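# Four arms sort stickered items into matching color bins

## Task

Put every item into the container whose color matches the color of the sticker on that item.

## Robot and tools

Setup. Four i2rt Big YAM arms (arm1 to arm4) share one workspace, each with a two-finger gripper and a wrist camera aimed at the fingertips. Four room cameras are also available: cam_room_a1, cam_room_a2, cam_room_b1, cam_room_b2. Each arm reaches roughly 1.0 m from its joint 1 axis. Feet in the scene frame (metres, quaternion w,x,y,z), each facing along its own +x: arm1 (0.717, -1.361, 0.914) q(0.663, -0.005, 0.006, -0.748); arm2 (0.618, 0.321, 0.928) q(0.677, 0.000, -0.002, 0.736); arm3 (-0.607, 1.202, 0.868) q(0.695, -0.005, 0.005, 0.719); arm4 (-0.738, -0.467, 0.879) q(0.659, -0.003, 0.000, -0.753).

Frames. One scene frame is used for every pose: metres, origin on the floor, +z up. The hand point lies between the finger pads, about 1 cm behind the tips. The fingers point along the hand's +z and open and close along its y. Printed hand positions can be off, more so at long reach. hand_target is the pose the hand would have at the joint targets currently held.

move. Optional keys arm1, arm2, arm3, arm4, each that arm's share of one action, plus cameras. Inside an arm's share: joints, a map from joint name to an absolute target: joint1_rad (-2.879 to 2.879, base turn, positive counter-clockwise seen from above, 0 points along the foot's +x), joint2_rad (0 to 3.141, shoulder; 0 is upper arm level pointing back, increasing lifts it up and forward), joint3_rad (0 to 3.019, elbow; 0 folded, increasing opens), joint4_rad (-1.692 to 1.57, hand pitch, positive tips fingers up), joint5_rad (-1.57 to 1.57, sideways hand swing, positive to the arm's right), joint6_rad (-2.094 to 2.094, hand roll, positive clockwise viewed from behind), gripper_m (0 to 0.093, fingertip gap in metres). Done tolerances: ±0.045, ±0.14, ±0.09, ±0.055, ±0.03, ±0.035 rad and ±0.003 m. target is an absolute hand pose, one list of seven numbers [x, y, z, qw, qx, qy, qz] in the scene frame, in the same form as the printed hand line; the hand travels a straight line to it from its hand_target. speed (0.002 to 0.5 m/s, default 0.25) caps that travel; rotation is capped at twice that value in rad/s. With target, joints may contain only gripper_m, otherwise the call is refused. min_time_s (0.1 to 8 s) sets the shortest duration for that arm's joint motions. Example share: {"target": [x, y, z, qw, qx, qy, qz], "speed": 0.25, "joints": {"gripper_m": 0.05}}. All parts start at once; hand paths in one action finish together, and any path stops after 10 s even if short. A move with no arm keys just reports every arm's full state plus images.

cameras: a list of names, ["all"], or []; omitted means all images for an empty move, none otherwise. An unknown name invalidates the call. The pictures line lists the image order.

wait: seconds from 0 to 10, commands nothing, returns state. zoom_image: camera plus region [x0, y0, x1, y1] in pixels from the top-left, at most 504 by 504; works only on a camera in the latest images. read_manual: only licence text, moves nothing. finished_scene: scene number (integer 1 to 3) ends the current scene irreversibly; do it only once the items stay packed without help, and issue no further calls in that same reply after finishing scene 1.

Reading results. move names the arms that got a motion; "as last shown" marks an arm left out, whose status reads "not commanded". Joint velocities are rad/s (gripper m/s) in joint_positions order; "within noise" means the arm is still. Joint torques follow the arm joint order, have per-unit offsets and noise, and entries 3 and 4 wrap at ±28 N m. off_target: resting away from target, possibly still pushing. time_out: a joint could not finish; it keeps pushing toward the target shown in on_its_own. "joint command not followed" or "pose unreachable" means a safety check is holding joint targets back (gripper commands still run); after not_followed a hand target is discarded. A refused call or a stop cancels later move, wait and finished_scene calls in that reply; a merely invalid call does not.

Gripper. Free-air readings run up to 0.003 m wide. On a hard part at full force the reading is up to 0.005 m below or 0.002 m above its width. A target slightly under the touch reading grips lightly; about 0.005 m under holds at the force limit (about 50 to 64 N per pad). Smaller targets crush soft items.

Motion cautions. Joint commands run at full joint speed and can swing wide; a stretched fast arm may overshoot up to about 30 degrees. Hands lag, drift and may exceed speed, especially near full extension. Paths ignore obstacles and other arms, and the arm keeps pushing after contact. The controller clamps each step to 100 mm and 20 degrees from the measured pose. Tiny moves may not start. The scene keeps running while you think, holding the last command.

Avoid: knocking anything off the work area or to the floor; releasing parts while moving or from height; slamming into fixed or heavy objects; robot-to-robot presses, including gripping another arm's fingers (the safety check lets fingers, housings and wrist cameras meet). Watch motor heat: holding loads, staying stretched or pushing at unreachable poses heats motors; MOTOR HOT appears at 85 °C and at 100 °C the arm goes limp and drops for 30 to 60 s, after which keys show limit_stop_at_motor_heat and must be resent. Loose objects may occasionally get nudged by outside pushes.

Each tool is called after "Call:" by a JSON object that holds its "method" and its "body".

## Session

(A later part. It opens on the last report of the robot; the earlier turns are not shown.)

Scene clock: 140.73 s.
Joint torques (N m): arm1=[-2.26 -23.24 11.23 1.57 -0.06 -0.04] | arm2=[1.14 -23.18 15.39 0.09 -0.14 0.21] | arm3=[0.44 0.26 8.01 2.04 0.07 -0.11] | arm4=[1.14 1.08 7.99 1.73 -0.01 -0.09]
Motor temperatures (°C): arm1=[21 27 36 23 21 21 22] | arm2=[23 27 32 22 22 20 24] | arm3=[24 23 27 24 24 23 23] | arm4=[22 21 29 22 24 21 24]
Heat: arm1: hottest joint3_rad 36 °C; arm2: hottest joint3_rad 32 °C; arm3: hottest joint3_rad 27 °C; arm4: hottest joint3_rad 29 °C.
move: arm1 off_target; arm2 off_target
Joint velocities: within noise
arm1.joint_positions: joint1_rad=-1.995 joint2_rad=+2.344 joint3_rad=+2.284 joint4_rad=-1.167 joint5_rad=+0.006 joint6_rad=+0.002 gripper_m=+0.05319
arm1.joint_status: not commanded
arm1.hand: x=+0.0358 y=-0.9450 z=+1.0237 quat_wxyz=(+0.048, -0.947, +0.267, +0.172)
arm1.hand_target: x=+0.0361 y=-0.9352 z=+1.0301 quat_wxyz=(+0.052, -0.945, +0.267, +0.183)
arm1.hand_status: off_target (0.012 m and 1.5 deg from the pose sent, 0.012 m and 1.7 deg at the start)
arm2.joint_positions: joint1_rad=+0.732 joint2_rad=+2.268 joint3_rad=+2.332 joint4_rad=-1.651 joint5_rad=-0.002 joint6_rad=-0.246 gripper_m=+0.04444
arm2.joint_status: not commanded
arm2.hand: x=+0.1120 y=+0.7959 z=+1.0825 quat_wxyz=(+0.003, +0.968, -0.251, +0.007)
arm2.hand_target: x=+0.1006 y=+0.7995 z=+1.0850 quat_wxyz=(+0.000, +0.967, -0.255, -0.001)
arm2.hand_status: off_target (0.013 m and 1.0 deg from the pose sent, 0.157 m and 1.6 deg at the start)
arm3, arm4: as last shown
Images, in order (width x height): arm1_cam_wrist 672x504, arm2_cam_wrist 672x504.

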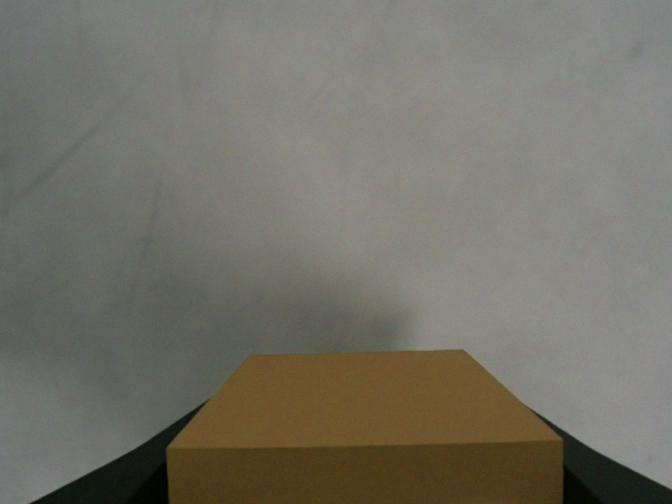

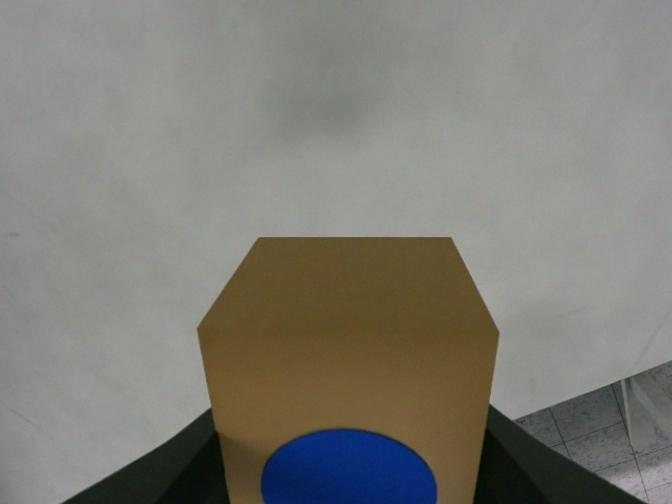

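Call:
{"method": "move", "body": {"arm1": {"target":[0.036,-0.935,1.022,0.052,-0.9445,0.2673,0.1836],"speed":0.05}, "arm2": {"target":[0.095,0.802,1.045,0,-0.9668,0.2554,0],"speed":0.1}}}

Call:
{"method": "move", "body": {"arm1": {"target":[0.036,-0.935,1.014,0.052,-0.9445,0.2673,0.1836],"speed":0.05}, "arm2": {"target":[0.095,0.802,1.03,0,-0.9668,0.2554,0],"speed":0.05}}}

Call:
{"method": "move", "body": {"arm1": {"target":[0.036,-0.935,1.006,0.052,-0.9445,0.2673,0.1836],"speed":0.05}, "arm2": {"target":[0.095,0.802,1.02,0,-0.9668,0.2554,0],"speed":0.05}, "cameras": ["arm1_cam_wrist","arm2_cam_wrist"]}}

Scene clock: 147.57 s.
Joint torques (N m): arm1=[-2.2 -22.53 11.17 1.63 -0.02 -0.04] | arm2=[1.38 -23.41 9.61 1.28 -0.11 0.22] | arm3=[0.56 0.26 7.98 2.06 0.07 -0.11] | arm4=[0.97 1.2 7.98 1.8 -0.02 -0.14]
Motor temperatures (°C): arm1=[21 27 35 23 21 21 22] | arm2=[23 27 32 22 22 20 24] | arm3=[24 23 27 24 24 23 23] | arm4=[22 21 29 22 24 21 24]
Heat: arm1: hottest joint3_rad 35 °C; arm2: hottest joint3_rad 32 °C; arm3: hottest joint3_rad 27 °C; arm4: hottest joint3_rad 29 °C.
move: arm1 off_target; arm2 off_target
Joint velocities: within noise
arm1.joint_positions: joint1_rad=-1.995 joint2_rad=+2.344 joint3_rad=+2.266 joint4_rad=-1.148 joint5_rad=+0.006 joint6_rad=+0.002 gripper_m=+0.05319
arm1.joint_status: not commanded
arm1.hand: x=+0.0358 y=-0.9451 z=+1.0168 quat_wxyz=(+0.048, -0.947, +0.267, +0.173)
arm1.hand_target: x=+0.0362 y=-0.9352 z=+1.0220 quat_wxyz=(+0.052, -0.945, +0.267, +0.183)
arm1.hand_status: off_target (0.011 m and 1.4 deg from the pose sent, 0.010 m and 1.5 deg at the start)
arm2.joint_positions: joint1_rad=+0.732 joint2_rad=+2.283 joint3_rad=+2.328 joint4_rad=-1.589 joint5_rad=-0.002 joint6_rad=-0.243 gripper_m=+0.04444
arm2.joint_status: not commanded
arm2.hand: x=+0.1013 y=+0.8060 z=+1.0711 quat_wxyz=(-0.007, +0.967, -0.253, -0.012)
arm2.hand_target: x=+0.0957 y=+0.8016 z=+1.0453 quat_wxyz=(+0.000, +0.967, -0.256, +0.000)
arm2.hand_status: off_target (0.027 m and 1.6 deg from the pose sent, 0.042 m and 1.0 deg at the start)
arm3, arm4: as last shown
pictures: none

Scene clock: 148.53 s.
Joint torques (N m): arm1=[-2.67 -22.53 10.84 1.65 -0.02 -0.02] | arm2=[1.61 -23.18 9.47 1.29 -0.12 0.21] | arm3=[0.56 0.32 8.01 2.07 0.07 -0.11] | arm4=[1.14 1.2 7.99 1.84 -0.02 -0.09]
Motor temperatures (°C): arm1=[21 27 35 23 21 21 22] | arm2=[23 27 32 22 22 20 24] | arm3=[24 23 27 24 24 23 23] | arm4=[22 21 29 22 24 21 24]
Heat: arm1: hottest joint3_rad 35 °C; arm2: hottest joint3_rad 32 °C; arm3: hottest joint3_rad 27 °C; arm4: hottest joint3_rad 29 °C.
move: arm1 done; arm2 off_target
Joint velocities: within noise
arm1.joint_positions: joint1_rad=-1.995 joint2_rad=+2.344 joint3_rad=+2.254 joint4_rad=-1.129 joint5_rad=+0.006 joint6_rad=+0.002 gripper_m=+0.05319
arm1.joint_status: not commanded
arm1.hand: x=+0.0347 y=-0.9444 z=+1.0129 quat_wxyz=(+0.049, -0.946, +0.266, +0.176)
arm1.hand_target: x=+0.0361 y=-0.9351 z=+1.0141 quat_wxyz=(+0.052, -0.945, +0.267, +0.183)
arm1.hand_status: done (0.010 m and 1.0 deg from the pose sent, 0.010 m and 1.4 deg at the start)
arm2.joint_positions: joint1_rad=+0.732 joint2_rad=+2.283 joint3_rad=+2.292 joint4_rad=-1.551 joint5_rad=-0.002 joint6_rad=-0.243 gripper_m=+0.04444
arm2.joint_status: not commanded
arm2.hand: x=+0.1008 y=+0.8066 z=+1.0568 quat_wxyz=(-0.008, +0.967, -0.253, -0.012)
arm2.hand_target: x=+0.0958 y=+0.8015 z=+1.0302 quat_wxyz=(+0.000, +0.967, -0.255, +0.000)
arm2.hand_status: off_target (0.028 m and 1.7 deg from the pose sent, 0.042 m and 1.6 deg at the start)
arm3, arm4: as last shown
pictures: none

Scene clock: 149.50 s.
Joint torques (N m): arm1=[-2.96 -22.07 9.88 1.73 -0.05 -0.04] | arm2=[1.44 -23.24 9.43 1.31 -0.11 0.22] | arm3=[0.67 0.26 8.03 2.07 0.06 -0.11] | arm4=[1.03 0.44 8.09 1.74 0 -0.05]
Motor temperatures (°C): arm1=[21 28 35 23 21 21 22] | arm2=[23 27 32 22 22 20 24] | arm3=[24 23 27 24 24 23 23] | arm4=[22 21 29 22 24 21 24]
Heat: arm1: hottest joint3_rad 35 °C; arm2: hottest joint3_rad 32 °C; arm3: hottest joint3_rad 27 °C; arm4: hottest joint3_rad 29 °C.
move: arm1 off_target; arm2 off_target
Joint velocities: within noise
arm1.joint_positions: joint1_rad=-1.995 joint2_rad=+2.344 joint3_rad=+2.248 joint4_rad=-1.114 joint5_rad=+0.006 joint6_rad=+0.001 gripper_m=+0.05319
arm1.joint_status: not commanded
arm1.hand: x=+0.0331 y=-0.9435 z=+1.0115 quat_wxyz=(+0.050, -0.946, +0.266, +0.180)
arm1.hand_target: x=+0.0361 y=-0.9352 z=+1.0060 quat_wxyz=(+0.052, -0.945, +0.267, +0.183)
arm1.hand_status: off_target (0.011 m and 0.5 deg from the pose sent, 0.012 m and 1.0 deg at the start)
arm2.joint_positions: joint1_rad=+0.732 joint2_rad=+2.283 joint3_rad=+2.269 joint4_rad=-1.526 joint5_rad=-0.002 joint6_rad=-0.243 gripper_m=+0.04444
arm2.joint_status: not commanded
arm2.hand: x=+0.1004 y=+0.8070 z=+1.0482 quat_wxyz=(-0.008, +0.967, -0.253, -0.013)
arm2.hand_target: x=+0.0958 y=+0.8015 z=+1.0205 quat_wxyz=(+0.000, +0.967, -0.255, +0.000)
arm2.hand_status: off_target (0.029 m and 1.8 deg from the pose sent, 0.038 m and 1.7 deg at the start)
arm3, arm4: as last shown
Images, in order (width x height): arm1_cam_wrist 672x504, arm2_cam_wrist 672x504.

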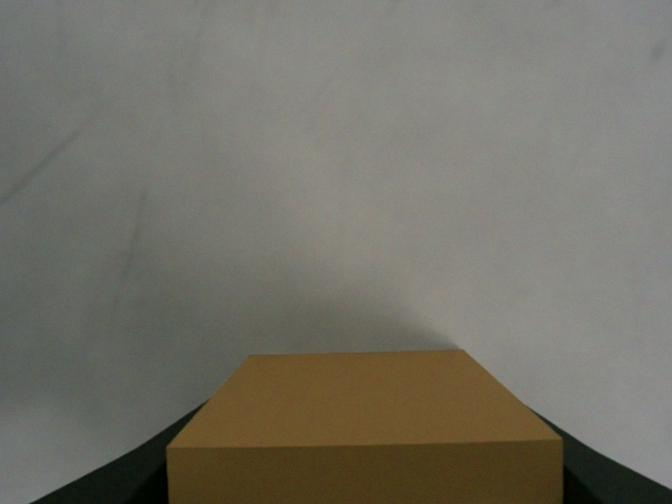

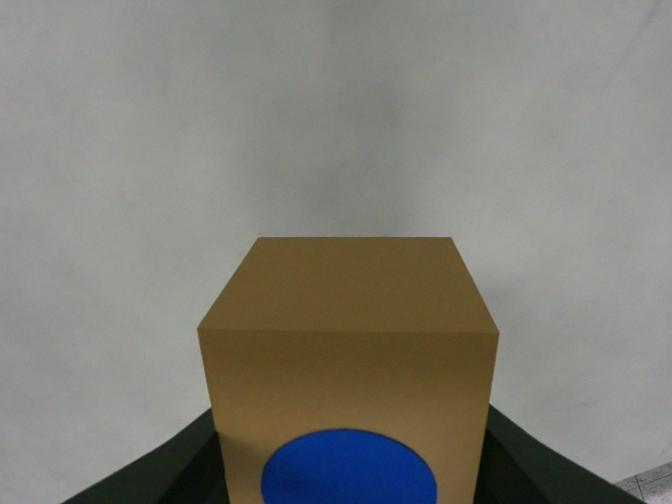

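Call:
{"method": "move", "body": {"arm1": {"joints":{"gripper_m":0.093}}, "arm2": {"target":[0.095,0.802,1.006,0,-0.9668,0.2554,0],"speed":0.05}}}

Call:
{"method": "move", "body": {"arm1": {"target":[0.09,-0.97,1.14,0.052,-0.9445,0.2673,0.1836],"speed":0.2}, "arm2": {"target":[0.095,0.802,0.995,0,-0.9668,0.2554,0],"speed":0.03}, "cameras": ["arm1_cam_wrist","arm2_cam_wrist"]}}

Call:
{"method": "move", "body": {"arm2": {"target":[0.095,0.802,0.986,0,-0.9668,0.2554,0],"speed":0.03}, "cameras": ["arm2_cam_wrist"]}}

Scene clock: 158.97 s.
Joint torques (N m): arm1=[-2.26 -21.66 11.12 1.72 -0.05 -0.1] | arm2=[1.44 -23.18 9.44 1.31 -0.11 0.21] | arm3=[0.62 0.15 8.01 2.06 0.07 -0.12] | arm4=[0.97 1.08 8.02 1.88 -0.01 -0.07]
Motor temperatures (°C): arm1=[21 28 35 23 21 21 22] | arm2=[23 27 32 22 22 20 24] | arm3=[24 23 27 24 24 23 23] | arm4=[22 21 29 22 24 21 24]
Heat: arm1: hottest joint3_rad 35 °C; arm2: hottest joint3_rad 32 °C; arm3: hottest joint3_rad 27 °C; arm4: hottest joint3_rad 29 °C.
move: arm1 done; arm2 off_target
Joint velocities: within noise
arm1.joint_positions: joint1_rad=-1.996 joint2_rad=+2.344 joint3_rad=+2.235 joint4_rad=-1.109 joint5_rad=+0.006 joint6_rad=+0.001 gripper_m=+0.09296
arm1.joint_status: all done
arm1.hand: x=+0.0353 y=-0.9445 z=+1.0056 quat_wxyz=(+0.049, -0.946, +0.266, +0.176)
arm1.hand_target: x=+0.0362 y=-0.9350 z=+1.0061 quat_wxyz=(+0.052, -0.945, +0.267, +0.183)
arm1.hand_status: not commanded
arm2.joint_positions: joint1_rad=+0.732 joint2_rad=+2.287 joint3_rad=+2.240 joint4_rad=-1.493 joint5_rad=-0.002 joint6_rad=-0.243 gripper_m=+0.04444
arm2.joint_status: not commanded
arm2.hand: x=+0.1001 y=+0.8074 z=+1.0342 quat_wxyz=(-0.008, +0.967, -0.253, -0.013)
arm2.hand_target: x=+0.0958 y=+0.8015 z=+1.0065 quat_wxyz=(+0.000, +0.967, -0.255, +0.000)
arm2.hand_status: off_target (0.029 m and 1.8 deg from the pose sent, 0.043 m and 1.8 deg at the start)
arm3, arm4: as last shown
pictures: none

Scene clock: 160.40 s.
Joint torques (N m): arm1=[-2.14 -19.96 11.32 0.62 -0.01 -0.04] | arm2=[1.49 -23.24 9.42 1.33 -0.11 0.21] | arm3=[0.62 0.32 7.98 2.03 0.06 -0.12] | arm4=[1.14 1.44 8.05 1.72 0 -0.1]
Motor temperatures (°C): arm1=[21 28 35 23 21 21 22] | arm2=[23 27 32 22 22 20 24] | arm3=[24 23 27 24 24 23 23] | arm4=[22 21 29 22 24 21 24]
Heat: arm1: hottest joint3_rad 35 °C; arm2: hottest joint3_rad 32 °C; arm3: hottest joint3_rad 27 °C; arm4: hottest joint3_rad 29 °C.
move: arm1 done; arm2 off_target
Joint velocities: within noise
arm1.joint_positions: joint1_rad=-1.996 joint2_rad=+2.098 joint3_rad=+2.156 joint4_rad=-1.252 joint5_rad=+0.006 joint6_rad=+0.002 gripper_m=+0.09296
arm1.joint_status: not commanded
arm1.hand: x=+0.0861 y=-0.9738 z=+1.1401 quat_wxyz=(+0.052, -0.944, +0.267, +0.188)
arm1.hand_target: x=+0.0900 y=-0.9701 z=+1.1401 quat_wxyz=(+0.052, -0.945, +0.267, +0.184)
arm1.hand_status: done (0.005 m and 0.5 deg from the pose sent, 0.147 m and 1.0 deg at the start)
arm2.joint_positions: joint1_rad=+0.732 joint2_rad=+2.291 joint3_rad=+2.219 joint4_rad=-1.468 joint5_rad=-0.002 joint6_rad=-0.243 gripper_m=+0.04444
arm2.joint_status: not commanded
arm2.hand: x=+0.0997 y=+0.8078 z=+1.0236 quat_wxyz=(-0.008, +0.967, -0.253, -0.014)
arm2.hand_target: x=+0.0959 y=+0.8015 z=+0.9955 quat_wxyz=(+0.000, +0.967, -0.255, +0.000)
arm2.hand_status: off_target (0.030 m and 1.8 deg from the pose sent, 0.040 m and 1.8 deg at the start)
arm3.joint_positions: joint1_rad=-2.089 joint2_rad=+0.649 joint3_rad=+1.205 joint4_rad=-1.366 joint5_rad=+0.000 joint6_rad=+0.006 gripper_m=+0.09400
arm3.joint_status: not commanded
arm3.hand: x=-0.3804 y=+1.0885 z=+1.3049 quat_wxyz=(-0.363, -0.223, -0.900, +0.094)
arm3.hand_target: x=-0.3790 y=+1.0846 z=+1.3049 quat_wxyz=(-0.367, -0.224, -0.898, +0.098)
arm3.hand_status: not commanded
arm4.joint_positions: joint1_rad=+1.168 joint2_rad=+0.642 joint3_rad=+1.200 joint4_rad=-1.368 joint5_rad=+0.002 joint6_rad=+0.013 gripper_m=+0.09398
arm4.joint_status: not commanded
arm4.hand: x=-0.5180 y=-0.5956 z=+1.3129 quat_wxyz=(-0.357, -0.251, -0.894, +0.099)
arm4.hand_target: x=-0.5125 y=-0.5978 z=+1.3142 quat_wxyz=(-0.361, -0.243, -0.894, +0.101)
arm4.hand_status: not commanded
Images, in order (width x height): arm1_cam_wrist 672x504, arm2_cam_wrist 672x504.

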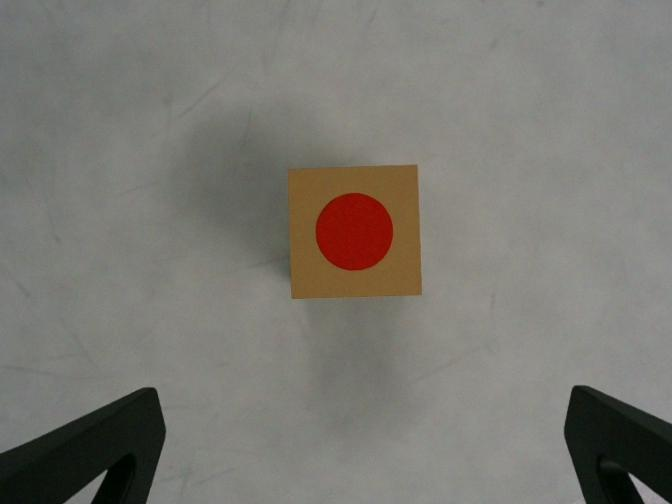

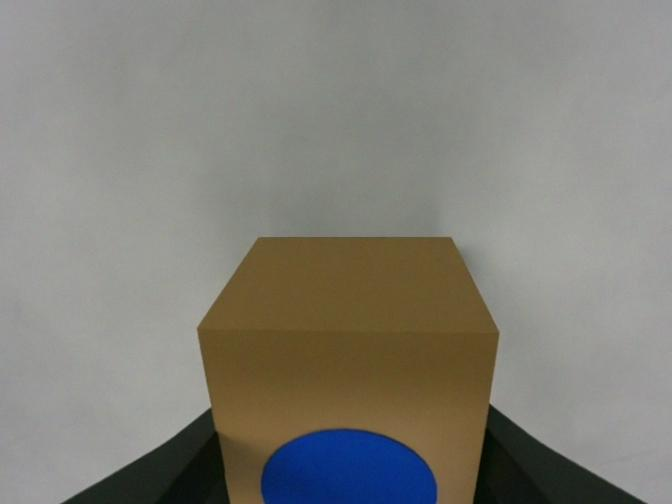

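Scene clock: 161.37 s.
Joint torques (N m): arm1=[-1.9 -19.72 11.44 0.57 -0.03 -0.03] | arm2=[1.61 -22.89 8.91 1.54 -0.12 0.22] | arm3=[0.67 0.21 8.01 2.07 0.07 -0.12] | arm4=[0.73 0.91 8.16 1.78 0.01 -0.11]
Motor temperatures (°C): arm1=[21 28 35 23 21 21 22] | arm2=[23 27 32 22 22 20 24] | arm3=[24 23 27 24 24 23 23] | arm4=[22 21 29 22 24 21 24]
Heat: arm1: hottest joint3_rad 35 °C; arm2: hottest joint3_rad 32 °C; arm3: hottest joint3_rad 27 °C; arm4: hottest joint3_rad 29 °C.
move: arm2 off_target
Joint velocities: within noise
arm1, arm3, arm4: as last shown
arm2.joint_positions: joint1_rad=+0.732 joint2_rad=+2.291 joint3_rad=+2.208 joint4_rad=-1.452 joint5_rad=-0.002 joint6_rad=-0.243 gripper_m=+0.04444
arm2.joint_status: not commanded
arm2.hand: x=+0.0993 y=+0.8082 z=+1.0192 quat_wxyz=(-0.009, +0.967, -0.253, -0.015)
arm2.hand_target: x=+0.0961 y=+0.8013 z=+0.9868 quat_wxyz=(+0.000, +0.967, -0.255, +0.000)
arm2.hand_status: off_target (0.034 m and 2.1 deg from the pose sent, 0.038 m and 1.8 deg at the start)
Images, in order (width x height): arm2_cam_wrist 672x504.

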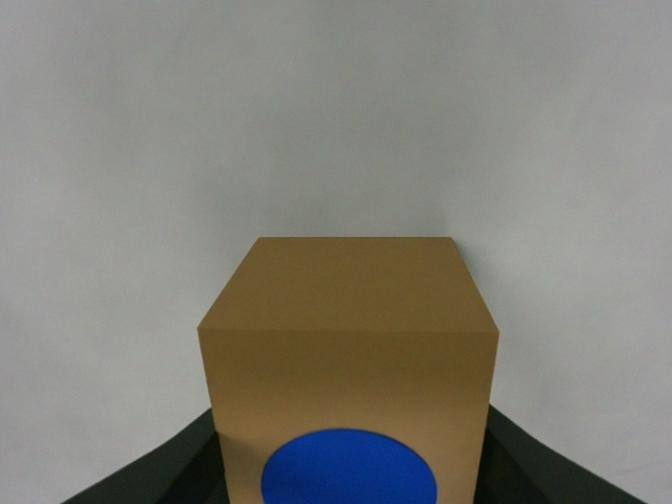

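Call:
{"method": "move", "body": {"arm2": {"joints":{"gripper_m":0.093}}, "arm1": {"target":[0.33,-1.12,1.2,0.052,-0.9445,0.2673,0.1836],"speed":0.3}, "arm3": {"target":[-0.28,1.01,1.17,0.2909,0.2412,0.9227,-0.0761],"speed":0.3}, "arm4": {"target":[-0.30,-0.735,1.15,0.4443,0.2415,0.8535,-0.1257],"speed":0.3}}}

Call:
{"method": "move", "body": {"arm2": {"target":[0.105,0.80,1.085,0,-0.9668,0.2554,0],"speed":0.15}, "arm4": {"target":[-0.04,-0.895,1.13,0.4443,0.2415,0.8535,-0.1257],"speed":0.25}, "cameras": ["arm2_cam_wrist","arm4_cam_wrist"]}}

Call:
{"method": "move", "body": {"arm2": {"target":[0.38,0.62,1.10,0,-0.9668,0.2554,0],"speed":0.3}, "arm1": {"joints":{"joint1_rad":-1.6,"joint2_rad":0.65,"joint3_rad":1.2,"joint4_rad":-1.35},"min_time_s":2}}}

Scene clock: 188.70 s.
Joint torques (N m): arm1=[-1.49 -8.23 11.36 0.62 0.05 0.03] | arm2=[1.38 -22.89 9.24 1.35 -0.11 0.21] | arm3=[0.15 -6.48 9.25 1.77 -0.05 -0.12] | arm4=[0.21 -10.58 9.59 1.98 -0.04 -0.03]
Motor temperatures (°C): arm1=[21 29 33 23 21 21 22] | arm2=[23 27 31 22 22 20 24] | arm3=[24 23 27 24 24 23 23] | arm4=[22 21 30 22 24 21 24]
Heat: arm1: hottest joint3_rad 33 °C; arm2: hottest joint3_rad 31 °C; arm3: hottest joint3_rad 27 °C; arm4: hottest joint3_rad 30 °C.
move: arm1 done; arm2 done; arm3 done; arm4 off_target
Joint velocities: within noise
arm1.joint_positions: joint1_rad=-1.996 joint2_rad=+1.303 joint3_rad=+1.296 joint4_rad=-1.184 joint5_rad=+0.006 joint6_rad=+0.002 gripper_m=+0.09296
arm1.joint_status: not commanded
arm1.hand: x=+0.3286 y=-1.1208 z=+1.2013 quat_wxyz=(+0.052, -0.944, +0.267, +0.189)
arm1.hand_target: x=+0.3300 y=-1.1200 z=+1.2001 quat_wxyz=(+0.052, -0.944, +0.267, +0.184)
arm1.hand_status: done (0.002 m and 0.6 deg from the pose sent, 0.291 m and 0.5 deg at the start)
arm2.joint_positions: joint1_rad=+0.732 joint2_rad=+2.292 joint3_rad=+2.204 joint4_rad=-1.448 joint5_rad=-0.002 joint6_rad=-0.243 gripper_m=+0.09292
arm2.joint_status: all done
arm2.hand: x=+0.0990 y=+0.8081 z=+1.0175 quat_wxyz=(-0.009, +0.967, -0.253, -0.016)
arm2.hand_target: x=+0.0959 y=+0.8011 z=+0.9866 quat_wxyz=(+0.000, +0.967, -0.255, +0.000)
arm2.hand_status: not commanded
arm3.joint_positions: joint1_rad=-2.146 joint2_rad=+0.965 joint3_rad=+1.025 joint4_rad=-1.047 joint5_rad=-0.031 joint6_rad=-0.021 gripper_m=+0.09400
arm3.joint_status: not commanded
arm3.hand: x=-0.2790 y=+1.0154 z=+1.1670 quat_wxyz=(-0.283, -0.239, -0.926, +0.072)
arm3.hand_target: x=-0.2801 y=+1.0101 z=+1.1701 quat_wxyz=(-0.291, -0.241, -0.923, +0.076)
arm3.hand_status: done (0.006 m and 1.1 deg from the pose sent, 0.186 m and 9.1 deg at the start)
arm4.joint_positions: joint1_rad=+1.158 joint2_rad=+1.183 joint3_rad=+0.924 joint4_rad=-0.385 joint5_rad=-0.001 joint6_rad=+0.012 gripper_m=+0.09398
arm4.joint_status: not commanded
arm4.hand: x=-0.3016 y=-0.7302 z=+1.1380 quat_wxyz=(-0.430, -0.245, -0.861, +0.119)
arm4.hand_target: x=-0.3002 y=-0.7349 z=+1.1500 quat_wxyz=(-0.444, -0.242, -0.854, +0.126)
arm4.hand_status: off_target (0.013 m and 2.0 deg from the pose sent, 0.306 m and 11.5 deg at the start)
pictures: none

Scene clock: 190.63 s.
Joint torques (N m): arm1=[-1.44 -7.65 11.34 0.77 0.11 0.02] | arm2=[0.91 -27.11 14.9 0.05 -0.14 0.13] | arm3=[0.21 -6.3 9.22 1.76 -0.06 -0.12] | arm4=[0.03 -22.12 13.15 0.83 0.03 -0.03]
Motor temperatures (°C): arm1=[21 28 33 23 21 21 22] | arm2=[23 27 31 22 22 20 24] | arm3=[24 23 27 24 24 23 23] | arm4=[22 21 30 22 24 21 24]
Heat: arm1: hottest joint3_rad 33 °C; arm2: hottest joint3_rad 31 °C; arm3: hottest joint3_rad 27 °C; arm4: hottest joint3_rad 30 °C.
move: arm2 off_target; arm4 off_target
Joint velocities: within noise
arm1, arm3: as last shown
arm2.joint_positions: joint1_rad=+0.732 joint2_rad=+2.290 joint3_rad=+2.305 joint4_rad=-1.639 joint5_rad=-0.002 joint6_rad=-0.243 gripper_m=+0.09292
arm2.joint_status: not commanded
arm2.hand: x=+0.1140 y=+0.7937 z=+1.0575 quat_wxyz=(+0.012, +0.967, -0.253, +0.023)
arm2.hand_target: x=+0.1059 y=+0.7990 z=+1.0850 quat_wxyz=(+0.000, +0.967, -0.255, +0.000)
arm2.hand_status: off_target (0.030 m and 3.0 deg from the pose sent, 0.068 m and 2.1 deg at the start)
arm4.joint_positions: joint1_rad=+1.158 joint2_rad=+1.966 joint3_rad=+1.780 joint4_rad=-0.449 joint5_rad=-0.001 joint6_rad=+0.012 gripper_m=+0.09398
arm4.joint_status: not commanded
arm4.hand: x=-0.0487 y=-0.8838 z=+1.1134 quat_wxyz=(-0.433, -0.244, -0.859, +0.120)
arm4.hand_target: x=-0.0411 y=-0.8944 z=+1.1300 quat_wxyz=(-0.445, -0.241, -0.853, +0.126)
arm4.hand_status: off_target (0.022 m and 1.6 deg from the pose sent, 0.309 m and 2.0 deg at the start)
Images, in order (width x height): arm2_cam_wrist 672x504, arm4_cam_wrist 672x504.

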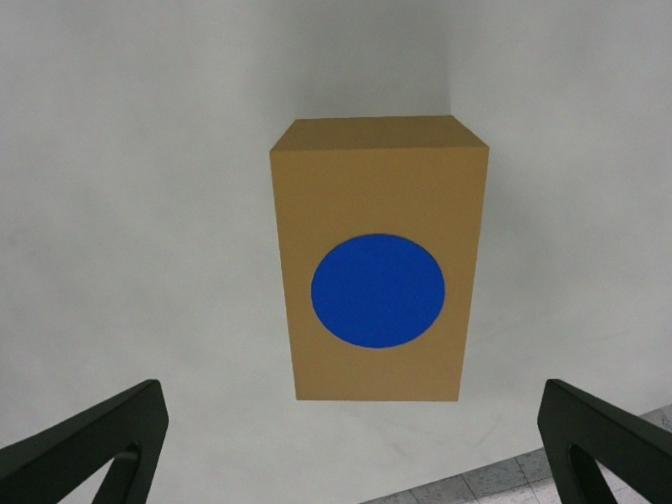

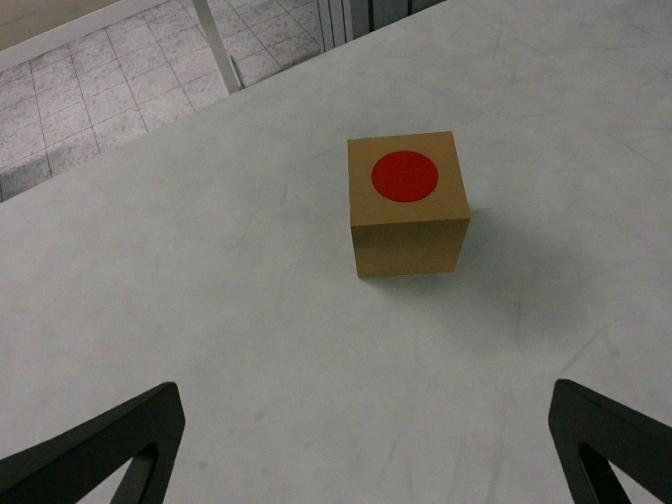

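Scene clock: 193.13 s.
Joint torques (N m): arm1=[-0.97 3.31 10.02 1.17 0.06 0.02] | arm2=[0.5 -11.11 9.18 1.16 -0.13 -0.08] | arm3=[0.26 -6.53 9.26 1.74 -0.05 -0.13] | arm4=[0.15 -21.71 13.22 0.88 -0.02 -0.05]
Motor temperatures (°C): arm1=[21 28 33 23 21 21 22] | arm2=[23 27 31 22 22 20 24] | arm3=[24 23 27 24 24 23 23] | arm4=[22 21 31 22 24 21 24]
Heat: arm1: hottest joint3_rad 33 °C; arm2: hottest joint3_rad 31 °C; arm3: hottest joint3_rad 27 °C; arm4: hottest joint3_rad 31 °C.
move: arm1 done; arm2 done
Joint velocities: within noise
arm1.joint_positions: joint1_rad=-1.609 joint2_rad=+0.645 joint3_rad=+1.201 joint4_rad=-1.339 joint5_rad=+0.006 joint6_rad=+0.002 gripper_m=+0.09296
arm1.joint_status: all done
arm1.hand: x=+0.4675 y=-1.3192 z=+1.3570 quat_wxyz=(+0.033, -0.917, +0.075, +0.389)
arm1.hand_target: x=+0.4673 y=-1.3215 z=+1.3535 quat_wxyz=(+0.032, -0.921, +0.070, +0.382)
arm1.hand_status: not commanded
arm2.joint_positions: joint1_rad=+0.589 joint2_rad=+1.362 joint3_rad=+1.128 joint4_rad=-1.330 joint5_rad=-0.002 joint6_rad=-0.369 gripper_m=+0.09292
arm2.joint_status: not commanded
arm2.hand: x=+0.3789 y=+0.6195 z=+1.1072 quat_wxyz=(-0.003, +0.965, -0.261, -0.003)
arm2.hand_target: x=+0.3799 y=+0.6199 z=+1.1001 quat_wxyz=(+0.000, +0.967, -0.255, +0.000)
arm2.hand_status: done (0.007 m and 0.8 deg from the pose sent, 0.321 m and 3.0 deg at the start)
arm3, arm4: as last shown
pictures: none

Call:
{"method": "move", "body": {"arm4": {"target":[0.005,-0.953,1.082,0.4475,0.2184,0.8597,-0.1137],"speed":0.15}, "arm3": {"target":[0.03,0.845,1.14,0.2909,0.2412,0.9227,-0.0761],"speed":0.25}, "cameras": ["arm3_cam_wrist","arm4_cam_wrist"]}}

Scene clock: 225.73 s.
Joint torques (N m): arm1=[-0.79 2.84 10.04 1.26 0.08 0.03] | arm2=[0.38 -11.05 9.2 1.2 -0.14 -0.08] | arm3=[2.02 -21.77 14.15 0.75 0.14 0.03] | arm4=[0.5 -24.35 13.29 0.91 -0.09 -0.1]
Motor temperatures (°C): arm1=[21 26 32 23 21 21 22] | arm2=[23 27 31 22 22 20 23] | arm3=[24 23 28 24 24 23 23] | arm4=[22 23 40 22 24 21 24]
Heat: arm1: hottest joint3_rad 32 °C; arm2: hottest joint3_rad 31 °C; arm3: hottest joint3_rad 28 °C; arm4: hottest joint3_rad 40 °C.
move: arm3 off_target; arm4 off_target
Joint velocities: within noise
arm1, arm2: as last shown
arm3.joint_positions: joint1_rad=-2.138 joint2_rad=+1.896 joint3_rad=+1.852 joint4_rad=-0.970 joint5_rad=-0.016 joint6_rad=-0.007 gripper_m=+0.09400
arm3.joint_status: not commanded
arm3.hand: x=+0.0141 y=+0.8425 z=+1.1137 quat_wxyz=(-0.269, -0.246, -0.928, +0.072)
arm3.hand_target: x=+0.0286 y=+0.8457 z=+1.1399 quat_wxyz=(-0.291, -0.241, -0.923, +0.076)
arm3.hand_status: off_target (0.031 m and 2.6 deg from the pose sent, 0.354 m and 1.2 deg at the start)
arm4.joint_positions: joint1_rad=+1.113 joint2_rad=+2.189 joint3_rad=+2.043 joint4_rad=-0.480 joint5_rad=-0.080 joint6_rad=-0.038 gripper_m=+0.09398
arm4.joint_status: not commanded
arm4.hand: x=-0.0030 y=-0.9424 z=+1.0760 quat_wxyz=(-0.442, -0.224, -0.862, +0.109)
arm4.hand_target: x=+0.0041 y=-0.9524 z=+1.0821 quat_wxyz=(-0.448, -0.218, -0.859, +0.114)
arm4.hand_status: off_target (0.015 m and 1.2 deg from the pose sent, 0.093 m and 3.5 deg at the start)
Images, in order (width x height): arm3_cam_wrist 672x504, arm4_cam_wrist 672x504.

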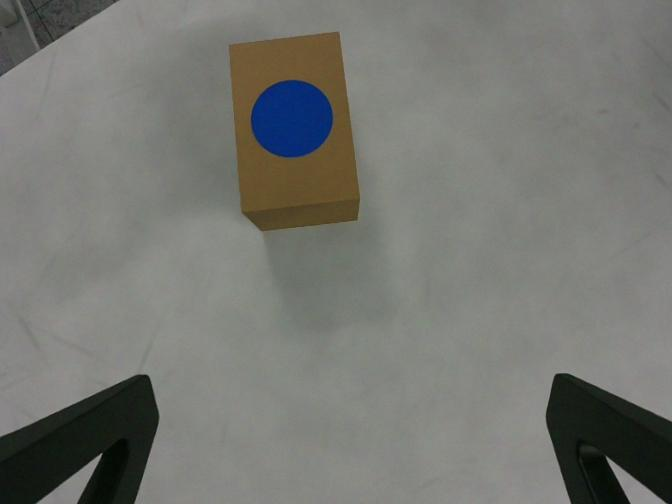

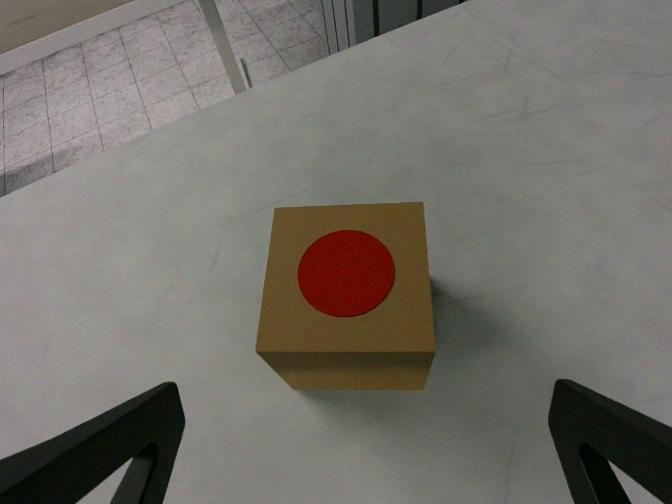

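Call:
{"method": "move", "body": {"arm4": {"target":[0.051,-0.978,1.034,0.4475,0.2184,0.8597,-0.1137],"speed":0.12}, "arm3": {"target":[0.096,0.828,1.10,0.2939,0.2015,0.9321,-0.0635],"speed":0.15}, "cameras": ["arm3_cam_wrist","arm4_cam_wrist"]}}

Scene clock: 247.70 s.
Joint torques (N m): arm1=[-0.79 2.96 9.89 1.24 0.01 0.02] | arm2=[0.38 -11.11 9.22 1.2 -0.13 -0.08] | arm3=[1.9 -25.11 14.08 0.76 -0.09 -0.12] | arm4=[0.38 -26.93 13.29 0.85 0.1 -0.05]
Motor temperatures (°C): arm1=[21 26 32 23 21 21 22] | arm2=[23 26 31 22 22 20 23] | arm3=[24 24 32 23 24 23 23] | arm4=[22 24 43 22 24 21 24]
Heat: arm1: hottest joint3_rad 32 °C; arm2: hottest joint3_rad 31 °C; arm3: hottest joint3_rad 32 °C; arm4: hottest joint3_rad 43 °C.
move: arm3 off_target; arm4 off_target
Joint velocities: within noise
arm1, arm2: as last shown
arm3.joint_positions: joint1_rad=-2.122 joint2_rad=+2.106 joint3_rad=+2.078 joint4_rad=-0.986 joint5_rad=-0.052 joint6_rad=-0.049 gripper_m=+0.09400
arm3.joint_status: not commanded
arm3.hand: x=+0.0807 y=+0.8247 z=+1.0738 quat_wxyz=(-0.273, -0.214, -0.936, +0.059)
arm3.hand_target: x=+0.0947 y=+0.8289 z=+1.1000 quat_wxyz=(-0.294, -0.202, -0.932, +0.064)
arm3.hand_status: off_target (0.031 m and 2.9 deg from the pose sent, 0.084 m and 5.9 deg at the start)
arm4.joint_positions: joint1_rad=+1.113 joint2_rad=+2.414 joint3_rad=+2.319 joint4_rad=-0.533 joint5_rad=-0.080 joint6_rad=-0.040 gripper_m=+0.09398
arm4.joint_status: not commanded
arm4.hand: x=+0.0425 y=-0.9734 z=+1.0265 quat_wxyz=(-0.440, -0.224, -0.863, +0.109)
arm4.hand_target: x=+0.0502 y=-0.9773 z=+1.0340 quat_wxyz=(-0.448, -0.218, -0.859, +0.114)
arm4.hand_status: off_target (0.012 m and 1.2 deg from the pose sent, 0.077 m and 1.2 deg at the start)
Images, in order (width x height): arm3_cam_wrist 672x504, arm4_cam_wrist 672x504.

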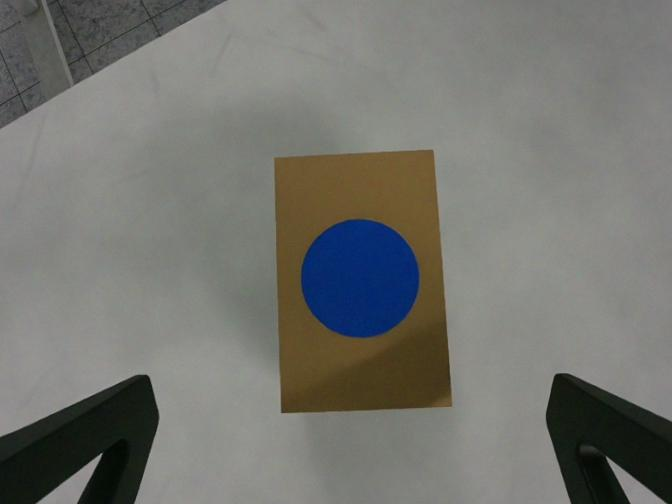

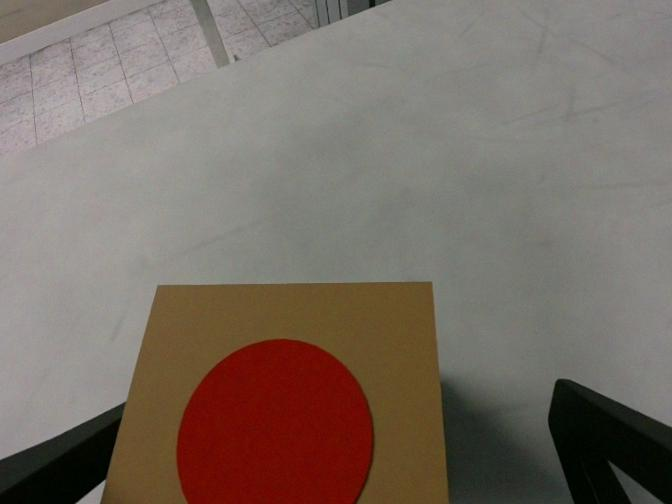

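Call:
{"method": "move", "body": {"arm4": {"target":[0.058,-0.965,1.034,0.4475,0.2184,0.8597,-0.1137],"speed":0.1}, "arm3": {"target":[0.125,0.812,1.054,0.2939,0.2015,0.9321,-0.0635],"speed":0.12}, "cameras": ["arm3_cam_wrist","arm4_cam_wrist"]}}

Scene clock: 260.00 s.
Joint torques (N m): arm1=[-1.61 2.37 10.09 0.94 0.04 0.06] | arm2=[0.38 -11.16 9.2 1.16 -0.14 -0.08] | arm3=[1.96 -26.46 13.86 1.48 -0.01 -0.11] | arm4=[1.08 -27.58 12.74 1.05 0.17 0.08]
Motor temperatures (°C): arm1=[21 25 32 23 21 21 21] | arm2=[23 26 31 22 22 20 23] | arm3=[24 25 32 23 24 23 23] | arm4=[22 25 45 22 24 21 24]
Heat: arm1: hottest joint3_rad 32 °C; arm2: hottest joint3_rad 31 °C; arm3: hottest joint3_rad 32 °C; arm4: hottest joint3_rad 45 °C.
move: arm3 off_target; arm4 off_target
Joint velocities: within noise
arm1, arm2: as last shown
arm3.joint_positions: joint1_rad=-2.122 joint2_rad=+2.223 joint3_rad=+2.160 joint4_rad=-0.967 joint5_rad=-0.053 joint6_rad=-0.050 gripper_m=+0.09400
arm3.joint_status: not commanded
arm3.hand: x=+0.1054 y=+0.8102 z=+1.0273 quat_wxyz=(-0.266, -0.214, -0.938, +0.056)
arm3.hand_target: x=+0.1232 y=+0.8130 z=+1.0542 quat_wxyz=(-0.294, -0.202, -0.932, +0.064)
arm3.hand_status: off_target (0.033 m and 3.7 deg from the pose sent, 0.050 m and 2.9 deg at the start)
arm4.joint_positions: joint1_rad=+1.128 joint2_rad=+2.414 joint3_rad=+2.319 joint4_rad=-0.533 joint5_rad=-0.067 joint6_rad=-0.040 gripper_m=+0.09398
arm4.joint_status: not commanded
arm4.hand: x=+0.0492 y=-0.9630 z=+1.0263 quat_wxyz=(-0.440, -0.220, -0.864, +0.111)
arm4.hand_target: x=+0.0574 y=-0.9645 z=+1.0340 quat_wxyz=(-0.448, -0.218, -0.859, +0.114)
arm4.hand_status: off_target (0.012 m and 1.1 deg from the pose sent, 0.019 m and 1.2 deg at the start)
Images, in order (width x height): arm3_cam_wrist 672x504, arm4_cam_wrist 672x504.

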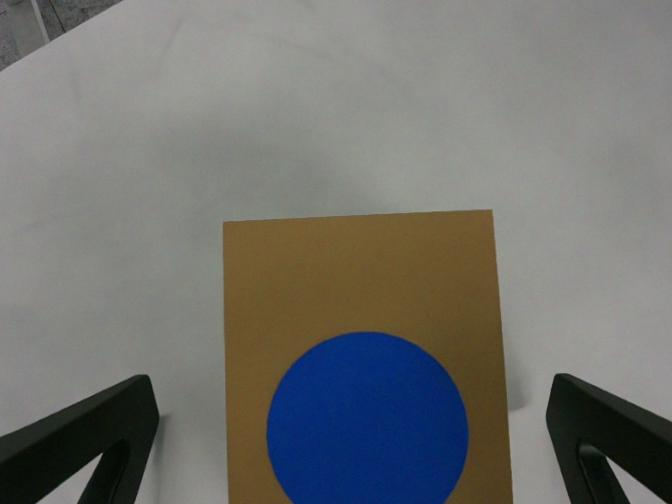

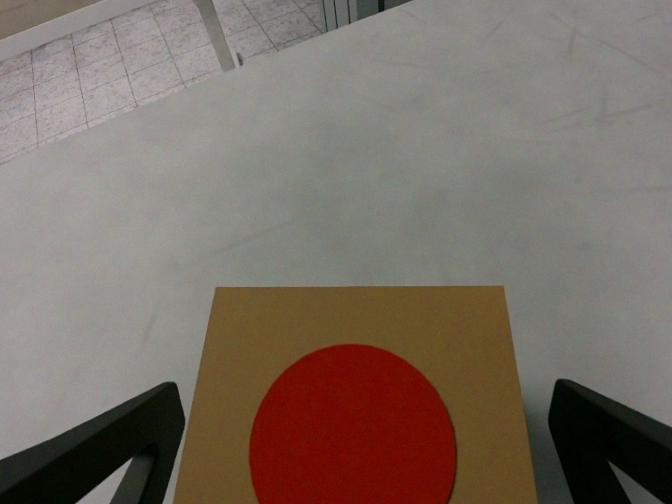

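Call:
{"method": "move", "body": {"arm4": {"joints":{"gripper_m":0.036}}, "arm3": {"joints":{"gripper_m":0.034}}}}

Call:
{"method": "move", "body": {"arm4": {"target":[0.03,-0.95,1.13,0.4475,0.2184,0.8597,-0.1137],"speed":0.2}, "arm3": {"target":[0.08,0.83,1.14,0.2939,0.2015,0.9321,-0.0635],"speed":0.2}, "cameras": ["arm3_cam_wrist","arm4_cam_wrist"]}}

Call:
{"method": "move", "body": {"arm4": {"target":[-0.32,-0.735,1.24,0.4475,0.2184,0.8597,-0.1137],"speed":0.3}, "arm3": {"target":[-0.28,1.01,1.22,0.2939,0.2015,0.9321,-0.0635],"speed":0.3}}}

Call:
{"method": "move", "body": {"arm3": {"joints":{"joint1_rad":1.6,"joint2_rad":0.65,"joint3_rad":1.2,"joint4_rad":-1.35,"joint5_rad":0,"joint6_rad":0},"min_time_s":4}, "arm4": {"joints":{"joint1_rad":-1.5,"joint2_rad":0.65,"joint3_rad":1.2,"joint4_rad":-1.35,"joint5_rad":0,"joint6_rad":0},"min_time_s":4}, "cameras": ["arm3_cam_wrist","arm4_cam_wrist"]}}

Scene clock: 271.00 s.
Joint torques (N m): arm1=[-1.55 2.84 10.02 1.01 0.06 0.01] | arm2=[0.38 -11.16 9.21 1.17 -0.14 -0.08] | arm3=[2.08 -26.58 13.86 1.47 0.01 -0.11] | arm4=[0.97 -27.34 12.62 1.05 0.18 0.04]
Motor temperatures (°C): arm1=[21 25 32 23 21 21 21] | arm2=[23 26 31 22 22 20 23] | arm3=[24 26 34 23 24 23 23] | arm4=[22 25 45 22 24 21 24]
Heat: arm1: hottest joint3_rad 32 °C; arm2: hottest joint3_rad 31 °C; arm3: hottest joint3_rad 34 °C; arm4: hottest joint3_rad 45 °C.
move: arm3 off_target; arm4 off_target
Joint velocities: within noise
arm1, arm2: as last shown
arm3.joint_positions: joint1_rad=-2.122 joint2_rad=+2.223 joint3_rad=+2.160 joint4_rad=-0.967 joint5_rad=-0.053 joint6_rad=-0.050 gripper_m=+0.04419
arm3.joint_status: gripper_m off_target (ended at +0.04421, target +0.03400)
arm3.hand: x=+0.1054 y=+0.8103 z=+1.0273 quat_wxyz=(-0.266, -0.214, -0.938, +0.056)
arm3.hand_target: x=+0.1232 y=+0.8130 z=+1.0542 quat_wxyz=(-0.294, -0.202, -0.932, +0.063)
arm3.hand_status: not commanded
arm4.joint_positions: joint1_rad=+1.128 joint2_rad=+2.414 joint3_rad=+2.319 joint4_rad=-0.533 joint5_rad=-0.067 joint6_rad=-0.040 gripper_m=+0.05395
arm4.joint_status: gripper_m off_target (ended at +0.05397, target +0.03600)
arm4.hand: x=+0.0493 y=-0.9632 z=+1.0268 quat_wxyz=(-0.440, -0.220, -0.864, +0.111)
arm4.hand_target: x=+0.0574 y=-0.9645 z=+1.0341 quat_wxyz=(-0.448, -0.218, -0.859, +0.114)
arm4.hand_status: not commanded
pictures: none

Scene clock: 272.37 s.
Joint torques (N m): arm1=[-1.14 2.84 10.04 0.96 0.04 0.01] | arm2=[0.38 -11.11 9.17 1.17 -0.13 -0.08] | arm3=[1.32 -24.12 10.95 0.92 -0.09 -0.12] | arm4=[0.85 -28.22 11.54 1.03 0.03 0.02]
Motor temperatures (°C): arm1=[21 25 32 23 21 21 21] | arm2=[23 26 31 22 22 20 23] | arm3=[24 26 34 23 24 23 23] | arm4=[22 25 45 22 24 21 24]
Heat: arm1: hottest joint3_rad 32 °C; arm2: hottest joint3_rad 31 °C; arm3: hottest joint3_rad 34 °C; arm4: hottest joint3_rad 45 °C.
move: arm3 done; arm4 off_target
Joint velocities: within noise
arm1, arm2: as last shown
arm3.joint_positions: joint1_rad=-2.122 joint2_rad=+2.064 joint3_rad=+2.160 joint4_rad=-1.071 joint5_rad=-0.057 joint6_rad=-0.057 gripper_m=+0.04418
arm3.joint_status: not commanded
arm3.hand: x=+0.0758 y=+0.8293 z=+1.1370 quat_wxyz=(-0.291, -0.207, -0.932, +0.063)
arm3.hand_target: x=+0.0799 y=+0.8300 z=+1.1400 quat_wxyz=(-0.294, -0.202, -0.932, +0.064)
arm3.hand_status: done (0.005 m and 0.7 deg from the pose sent, 0.117 m and 3.7 deg at the start)
arm4.joint_positions: joint1_rad=+1.128 joint2_rad=+2.293 joint3_rad=+2.319 joint4_rad=-0.664 joint5_rad=-0.067 joint6_rad=-0.040 gripper_m=+0.05395
arm4.joint_status: not commanded
arm4.hand: x=+0.0274 y=-0.9485 z=+1.1094 quat_wxyz=(-0.436, -0.221, -0.866, +0.110)
arm4.hand_target: x=+0.0295 y=-0.9496 z=+1.1300 quat_wxyz=(-0.448, -0.218, -0.860, +0.114)
arm4.hand_status: off_target (0.021 m and 1.6 deg from the pose sent, 0.106 m and 1.0 deg at the start)
Images, in order (width x height): arm3_cam_wrist 672x504, arm4_cam_wrist 672x504.

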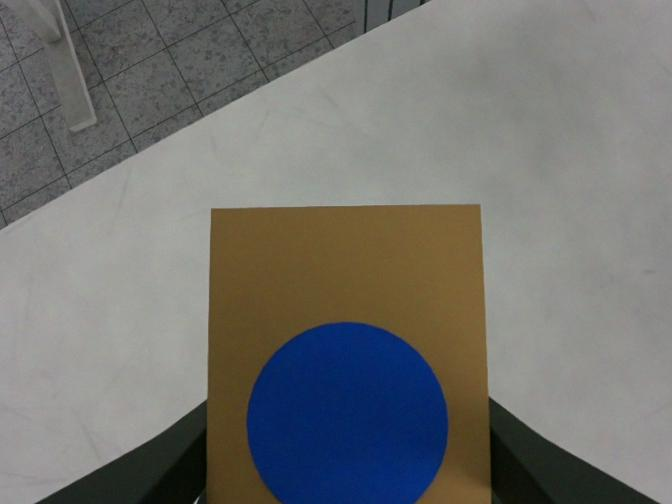

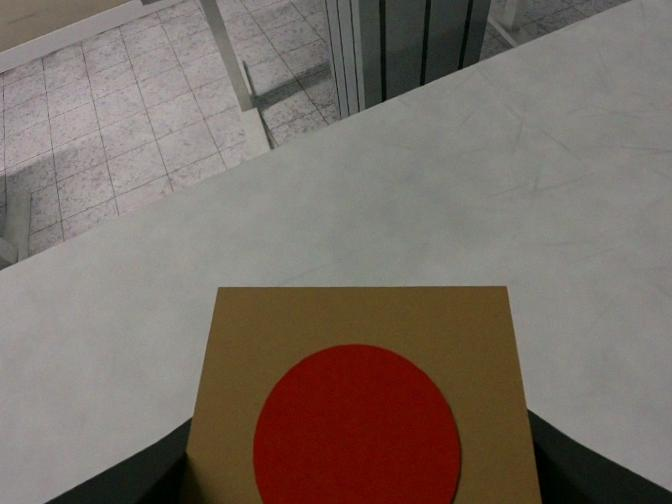

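Scene clock: 274.63 s.
Joint torques (N m): arm1=[-1.2 3.14 10.07 1.06 0.07 0.03] | arm2=[0.5 -11.16 9.21 1.18 -0.14 -0.09] | arm3=[0.26 -5.42 9.11 0.92 -0.11 -0.13] | arm4=[-0.09 -7.47 9.84 1.01 -0.1 -0.08]
Motor temperatures (°C): arm1=[21 25 32 23 21 21 21] | arm2=[23 26 31 22 22 20 23] | arm3=[24 26 33 23 24 23 23] | arm4=[22 26 44 22 24 21 25]
Heat: arm1: hottest joint3_rad 32 °C; arm2: hottest joint3_rad 31 °C; arm3: hottest joint3_rad 33 °C; arm4: hottest joint3_rad 44 °C.
move: arm3 done; arm4 done
Joint velocities: within noise
arm1, arm2: as last shown
arm3.joint_positions: joint1_rad=-2.178 joint2_rad=+0.976 joint3_rad=+1.171 joint4_rad=-1.155 joint5_rad=-0.098 joint6_rad=-0.118 gripper_m=+0.04417
arm3.joint_status: not commanded
arm3.hand: x=-0.2772 y=+1.0142 z=+1.2245 quat_wxyz=(-0.300, -0.198, -0.931, +0.064)
arm3.hand_target: x=-0.2799 y=+1.0101 z=+1.2200 quat_wxyz=(-0.294, -0.201, -0.932, +0.063)
arm3.hand_status: done (0.007 m and 0.8 deg from the pose sent, 0.408 m and 0.7 deg at the start)
arm4.joint_positions: joint1_rad=+1.105 joint2_rad=+1.089 joint3_rad=+1.109 joint4_rad=-0.616 joint5_rad=-0.088 joint6_rad=-0.043 gripper_m=+0.05395
arm4.joint_status: not commanded
arm4.hand: x=-0.3204 y=-0.7310 z=+1.2443 quat_wxyz=(-0.454, -0.221, -0.856, +0.113)
arm4.hand_target: x=-0.3200 y=-0.7349 z=+1.2398 quat_wxyz=(-0.447, -0.218, -0.860, +0.114)
arm4.hand_status: done (0.006 m and 1.0 deg from the pose sent, 0.428 m and 1.6 deg at the start)
pictures: none

Scene clock: 279.03 s.
Joint torques (N m): arm1=[-1.03 3.43 9.87 1.2 0.03 0.02] | arm2=[0.38 -11.05 9.21 1.18 -0.13 -0.09] | arm3=[2.14 -0.79 11.06 1.16 0.14 0.02] | arm4=[0.44 -1.08 12.11 0.72 0.12 0.16]
Motor temperatures (°C): arm1=[21 25 32 23 21 21 21] | arm2=[23 26 31 22 22 20 23] | arm3=[24 26 33 23 24 23 24] | arm4=[22 25 43 22 24 21 25]
Heat: arm1: hottest joint3_rad 32 °C; arm2: hottest joint3_rad 31 °C; arm3: hottest joint3_rad 33 °C; arm4: hottest joint3_rad 43 °C.
move: arm3 done; arm4 done
Joint velocities: within noise
arm1, arm2: as last shown
arm3.joint_positions: joint1_rad=+1.589 joint2_rad=+0.656 joint3_rad=+1.171 joint4_rad=-1.345 joint5_rad=-0.003 joint6_rad=-0.008 gripper_m=+0.04415
arm3.joint_status: all done
arm3.hand: x=-0.8700 y=+1.1943 z=+1.2878 quat_wxyz=(+0.016, +0.932, +0.026, -0.361)
arm3.hand_target: x=-0.8669 y=+1.1923 z=+1.3029 quat_wxyz=(+0.018, +0.926, +0.027, -0.375)
arm3.hand_status: not commanded
arm4.joint_positions: joint1_rad=-1.499 joint2_rad=+0.658 joint3_rad=+1.146 joint4_rad=-1.341 joint5_rad=-0.002 joint6_rad=-0.014 gripper_m=+0.05395
arm4.joint_status: all done
arm4.hand: x=-0.9998 y=-0.4491 z=+1.2886 quat_wxyz=(+0.011, -0.935, +0.022, +0.353)
arm4.hand_target: x=-0.9953 y=-0.4485 z=+1.3159 quat_wxyz=(+0.010, -0.925, +0.030, +0.378)
arm4.hand_status: not commanded
Images, in order (width x height): arm3_cam_wrist 672x504, arm4_cam_wrist 672x504.

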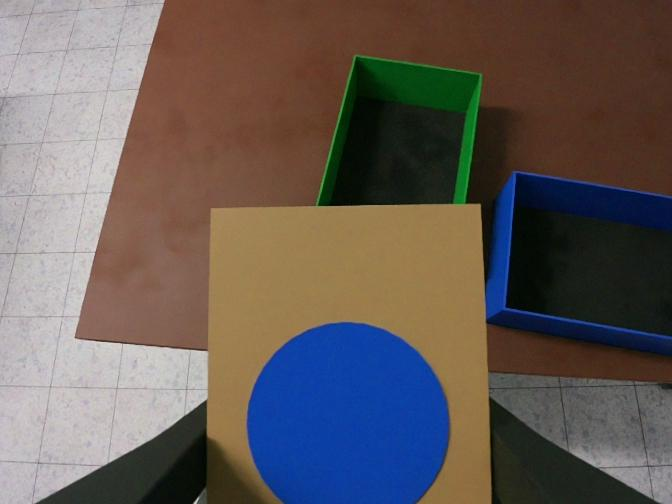

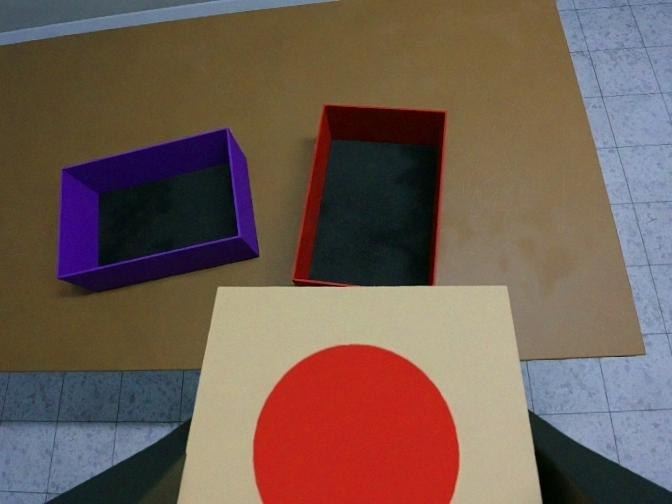

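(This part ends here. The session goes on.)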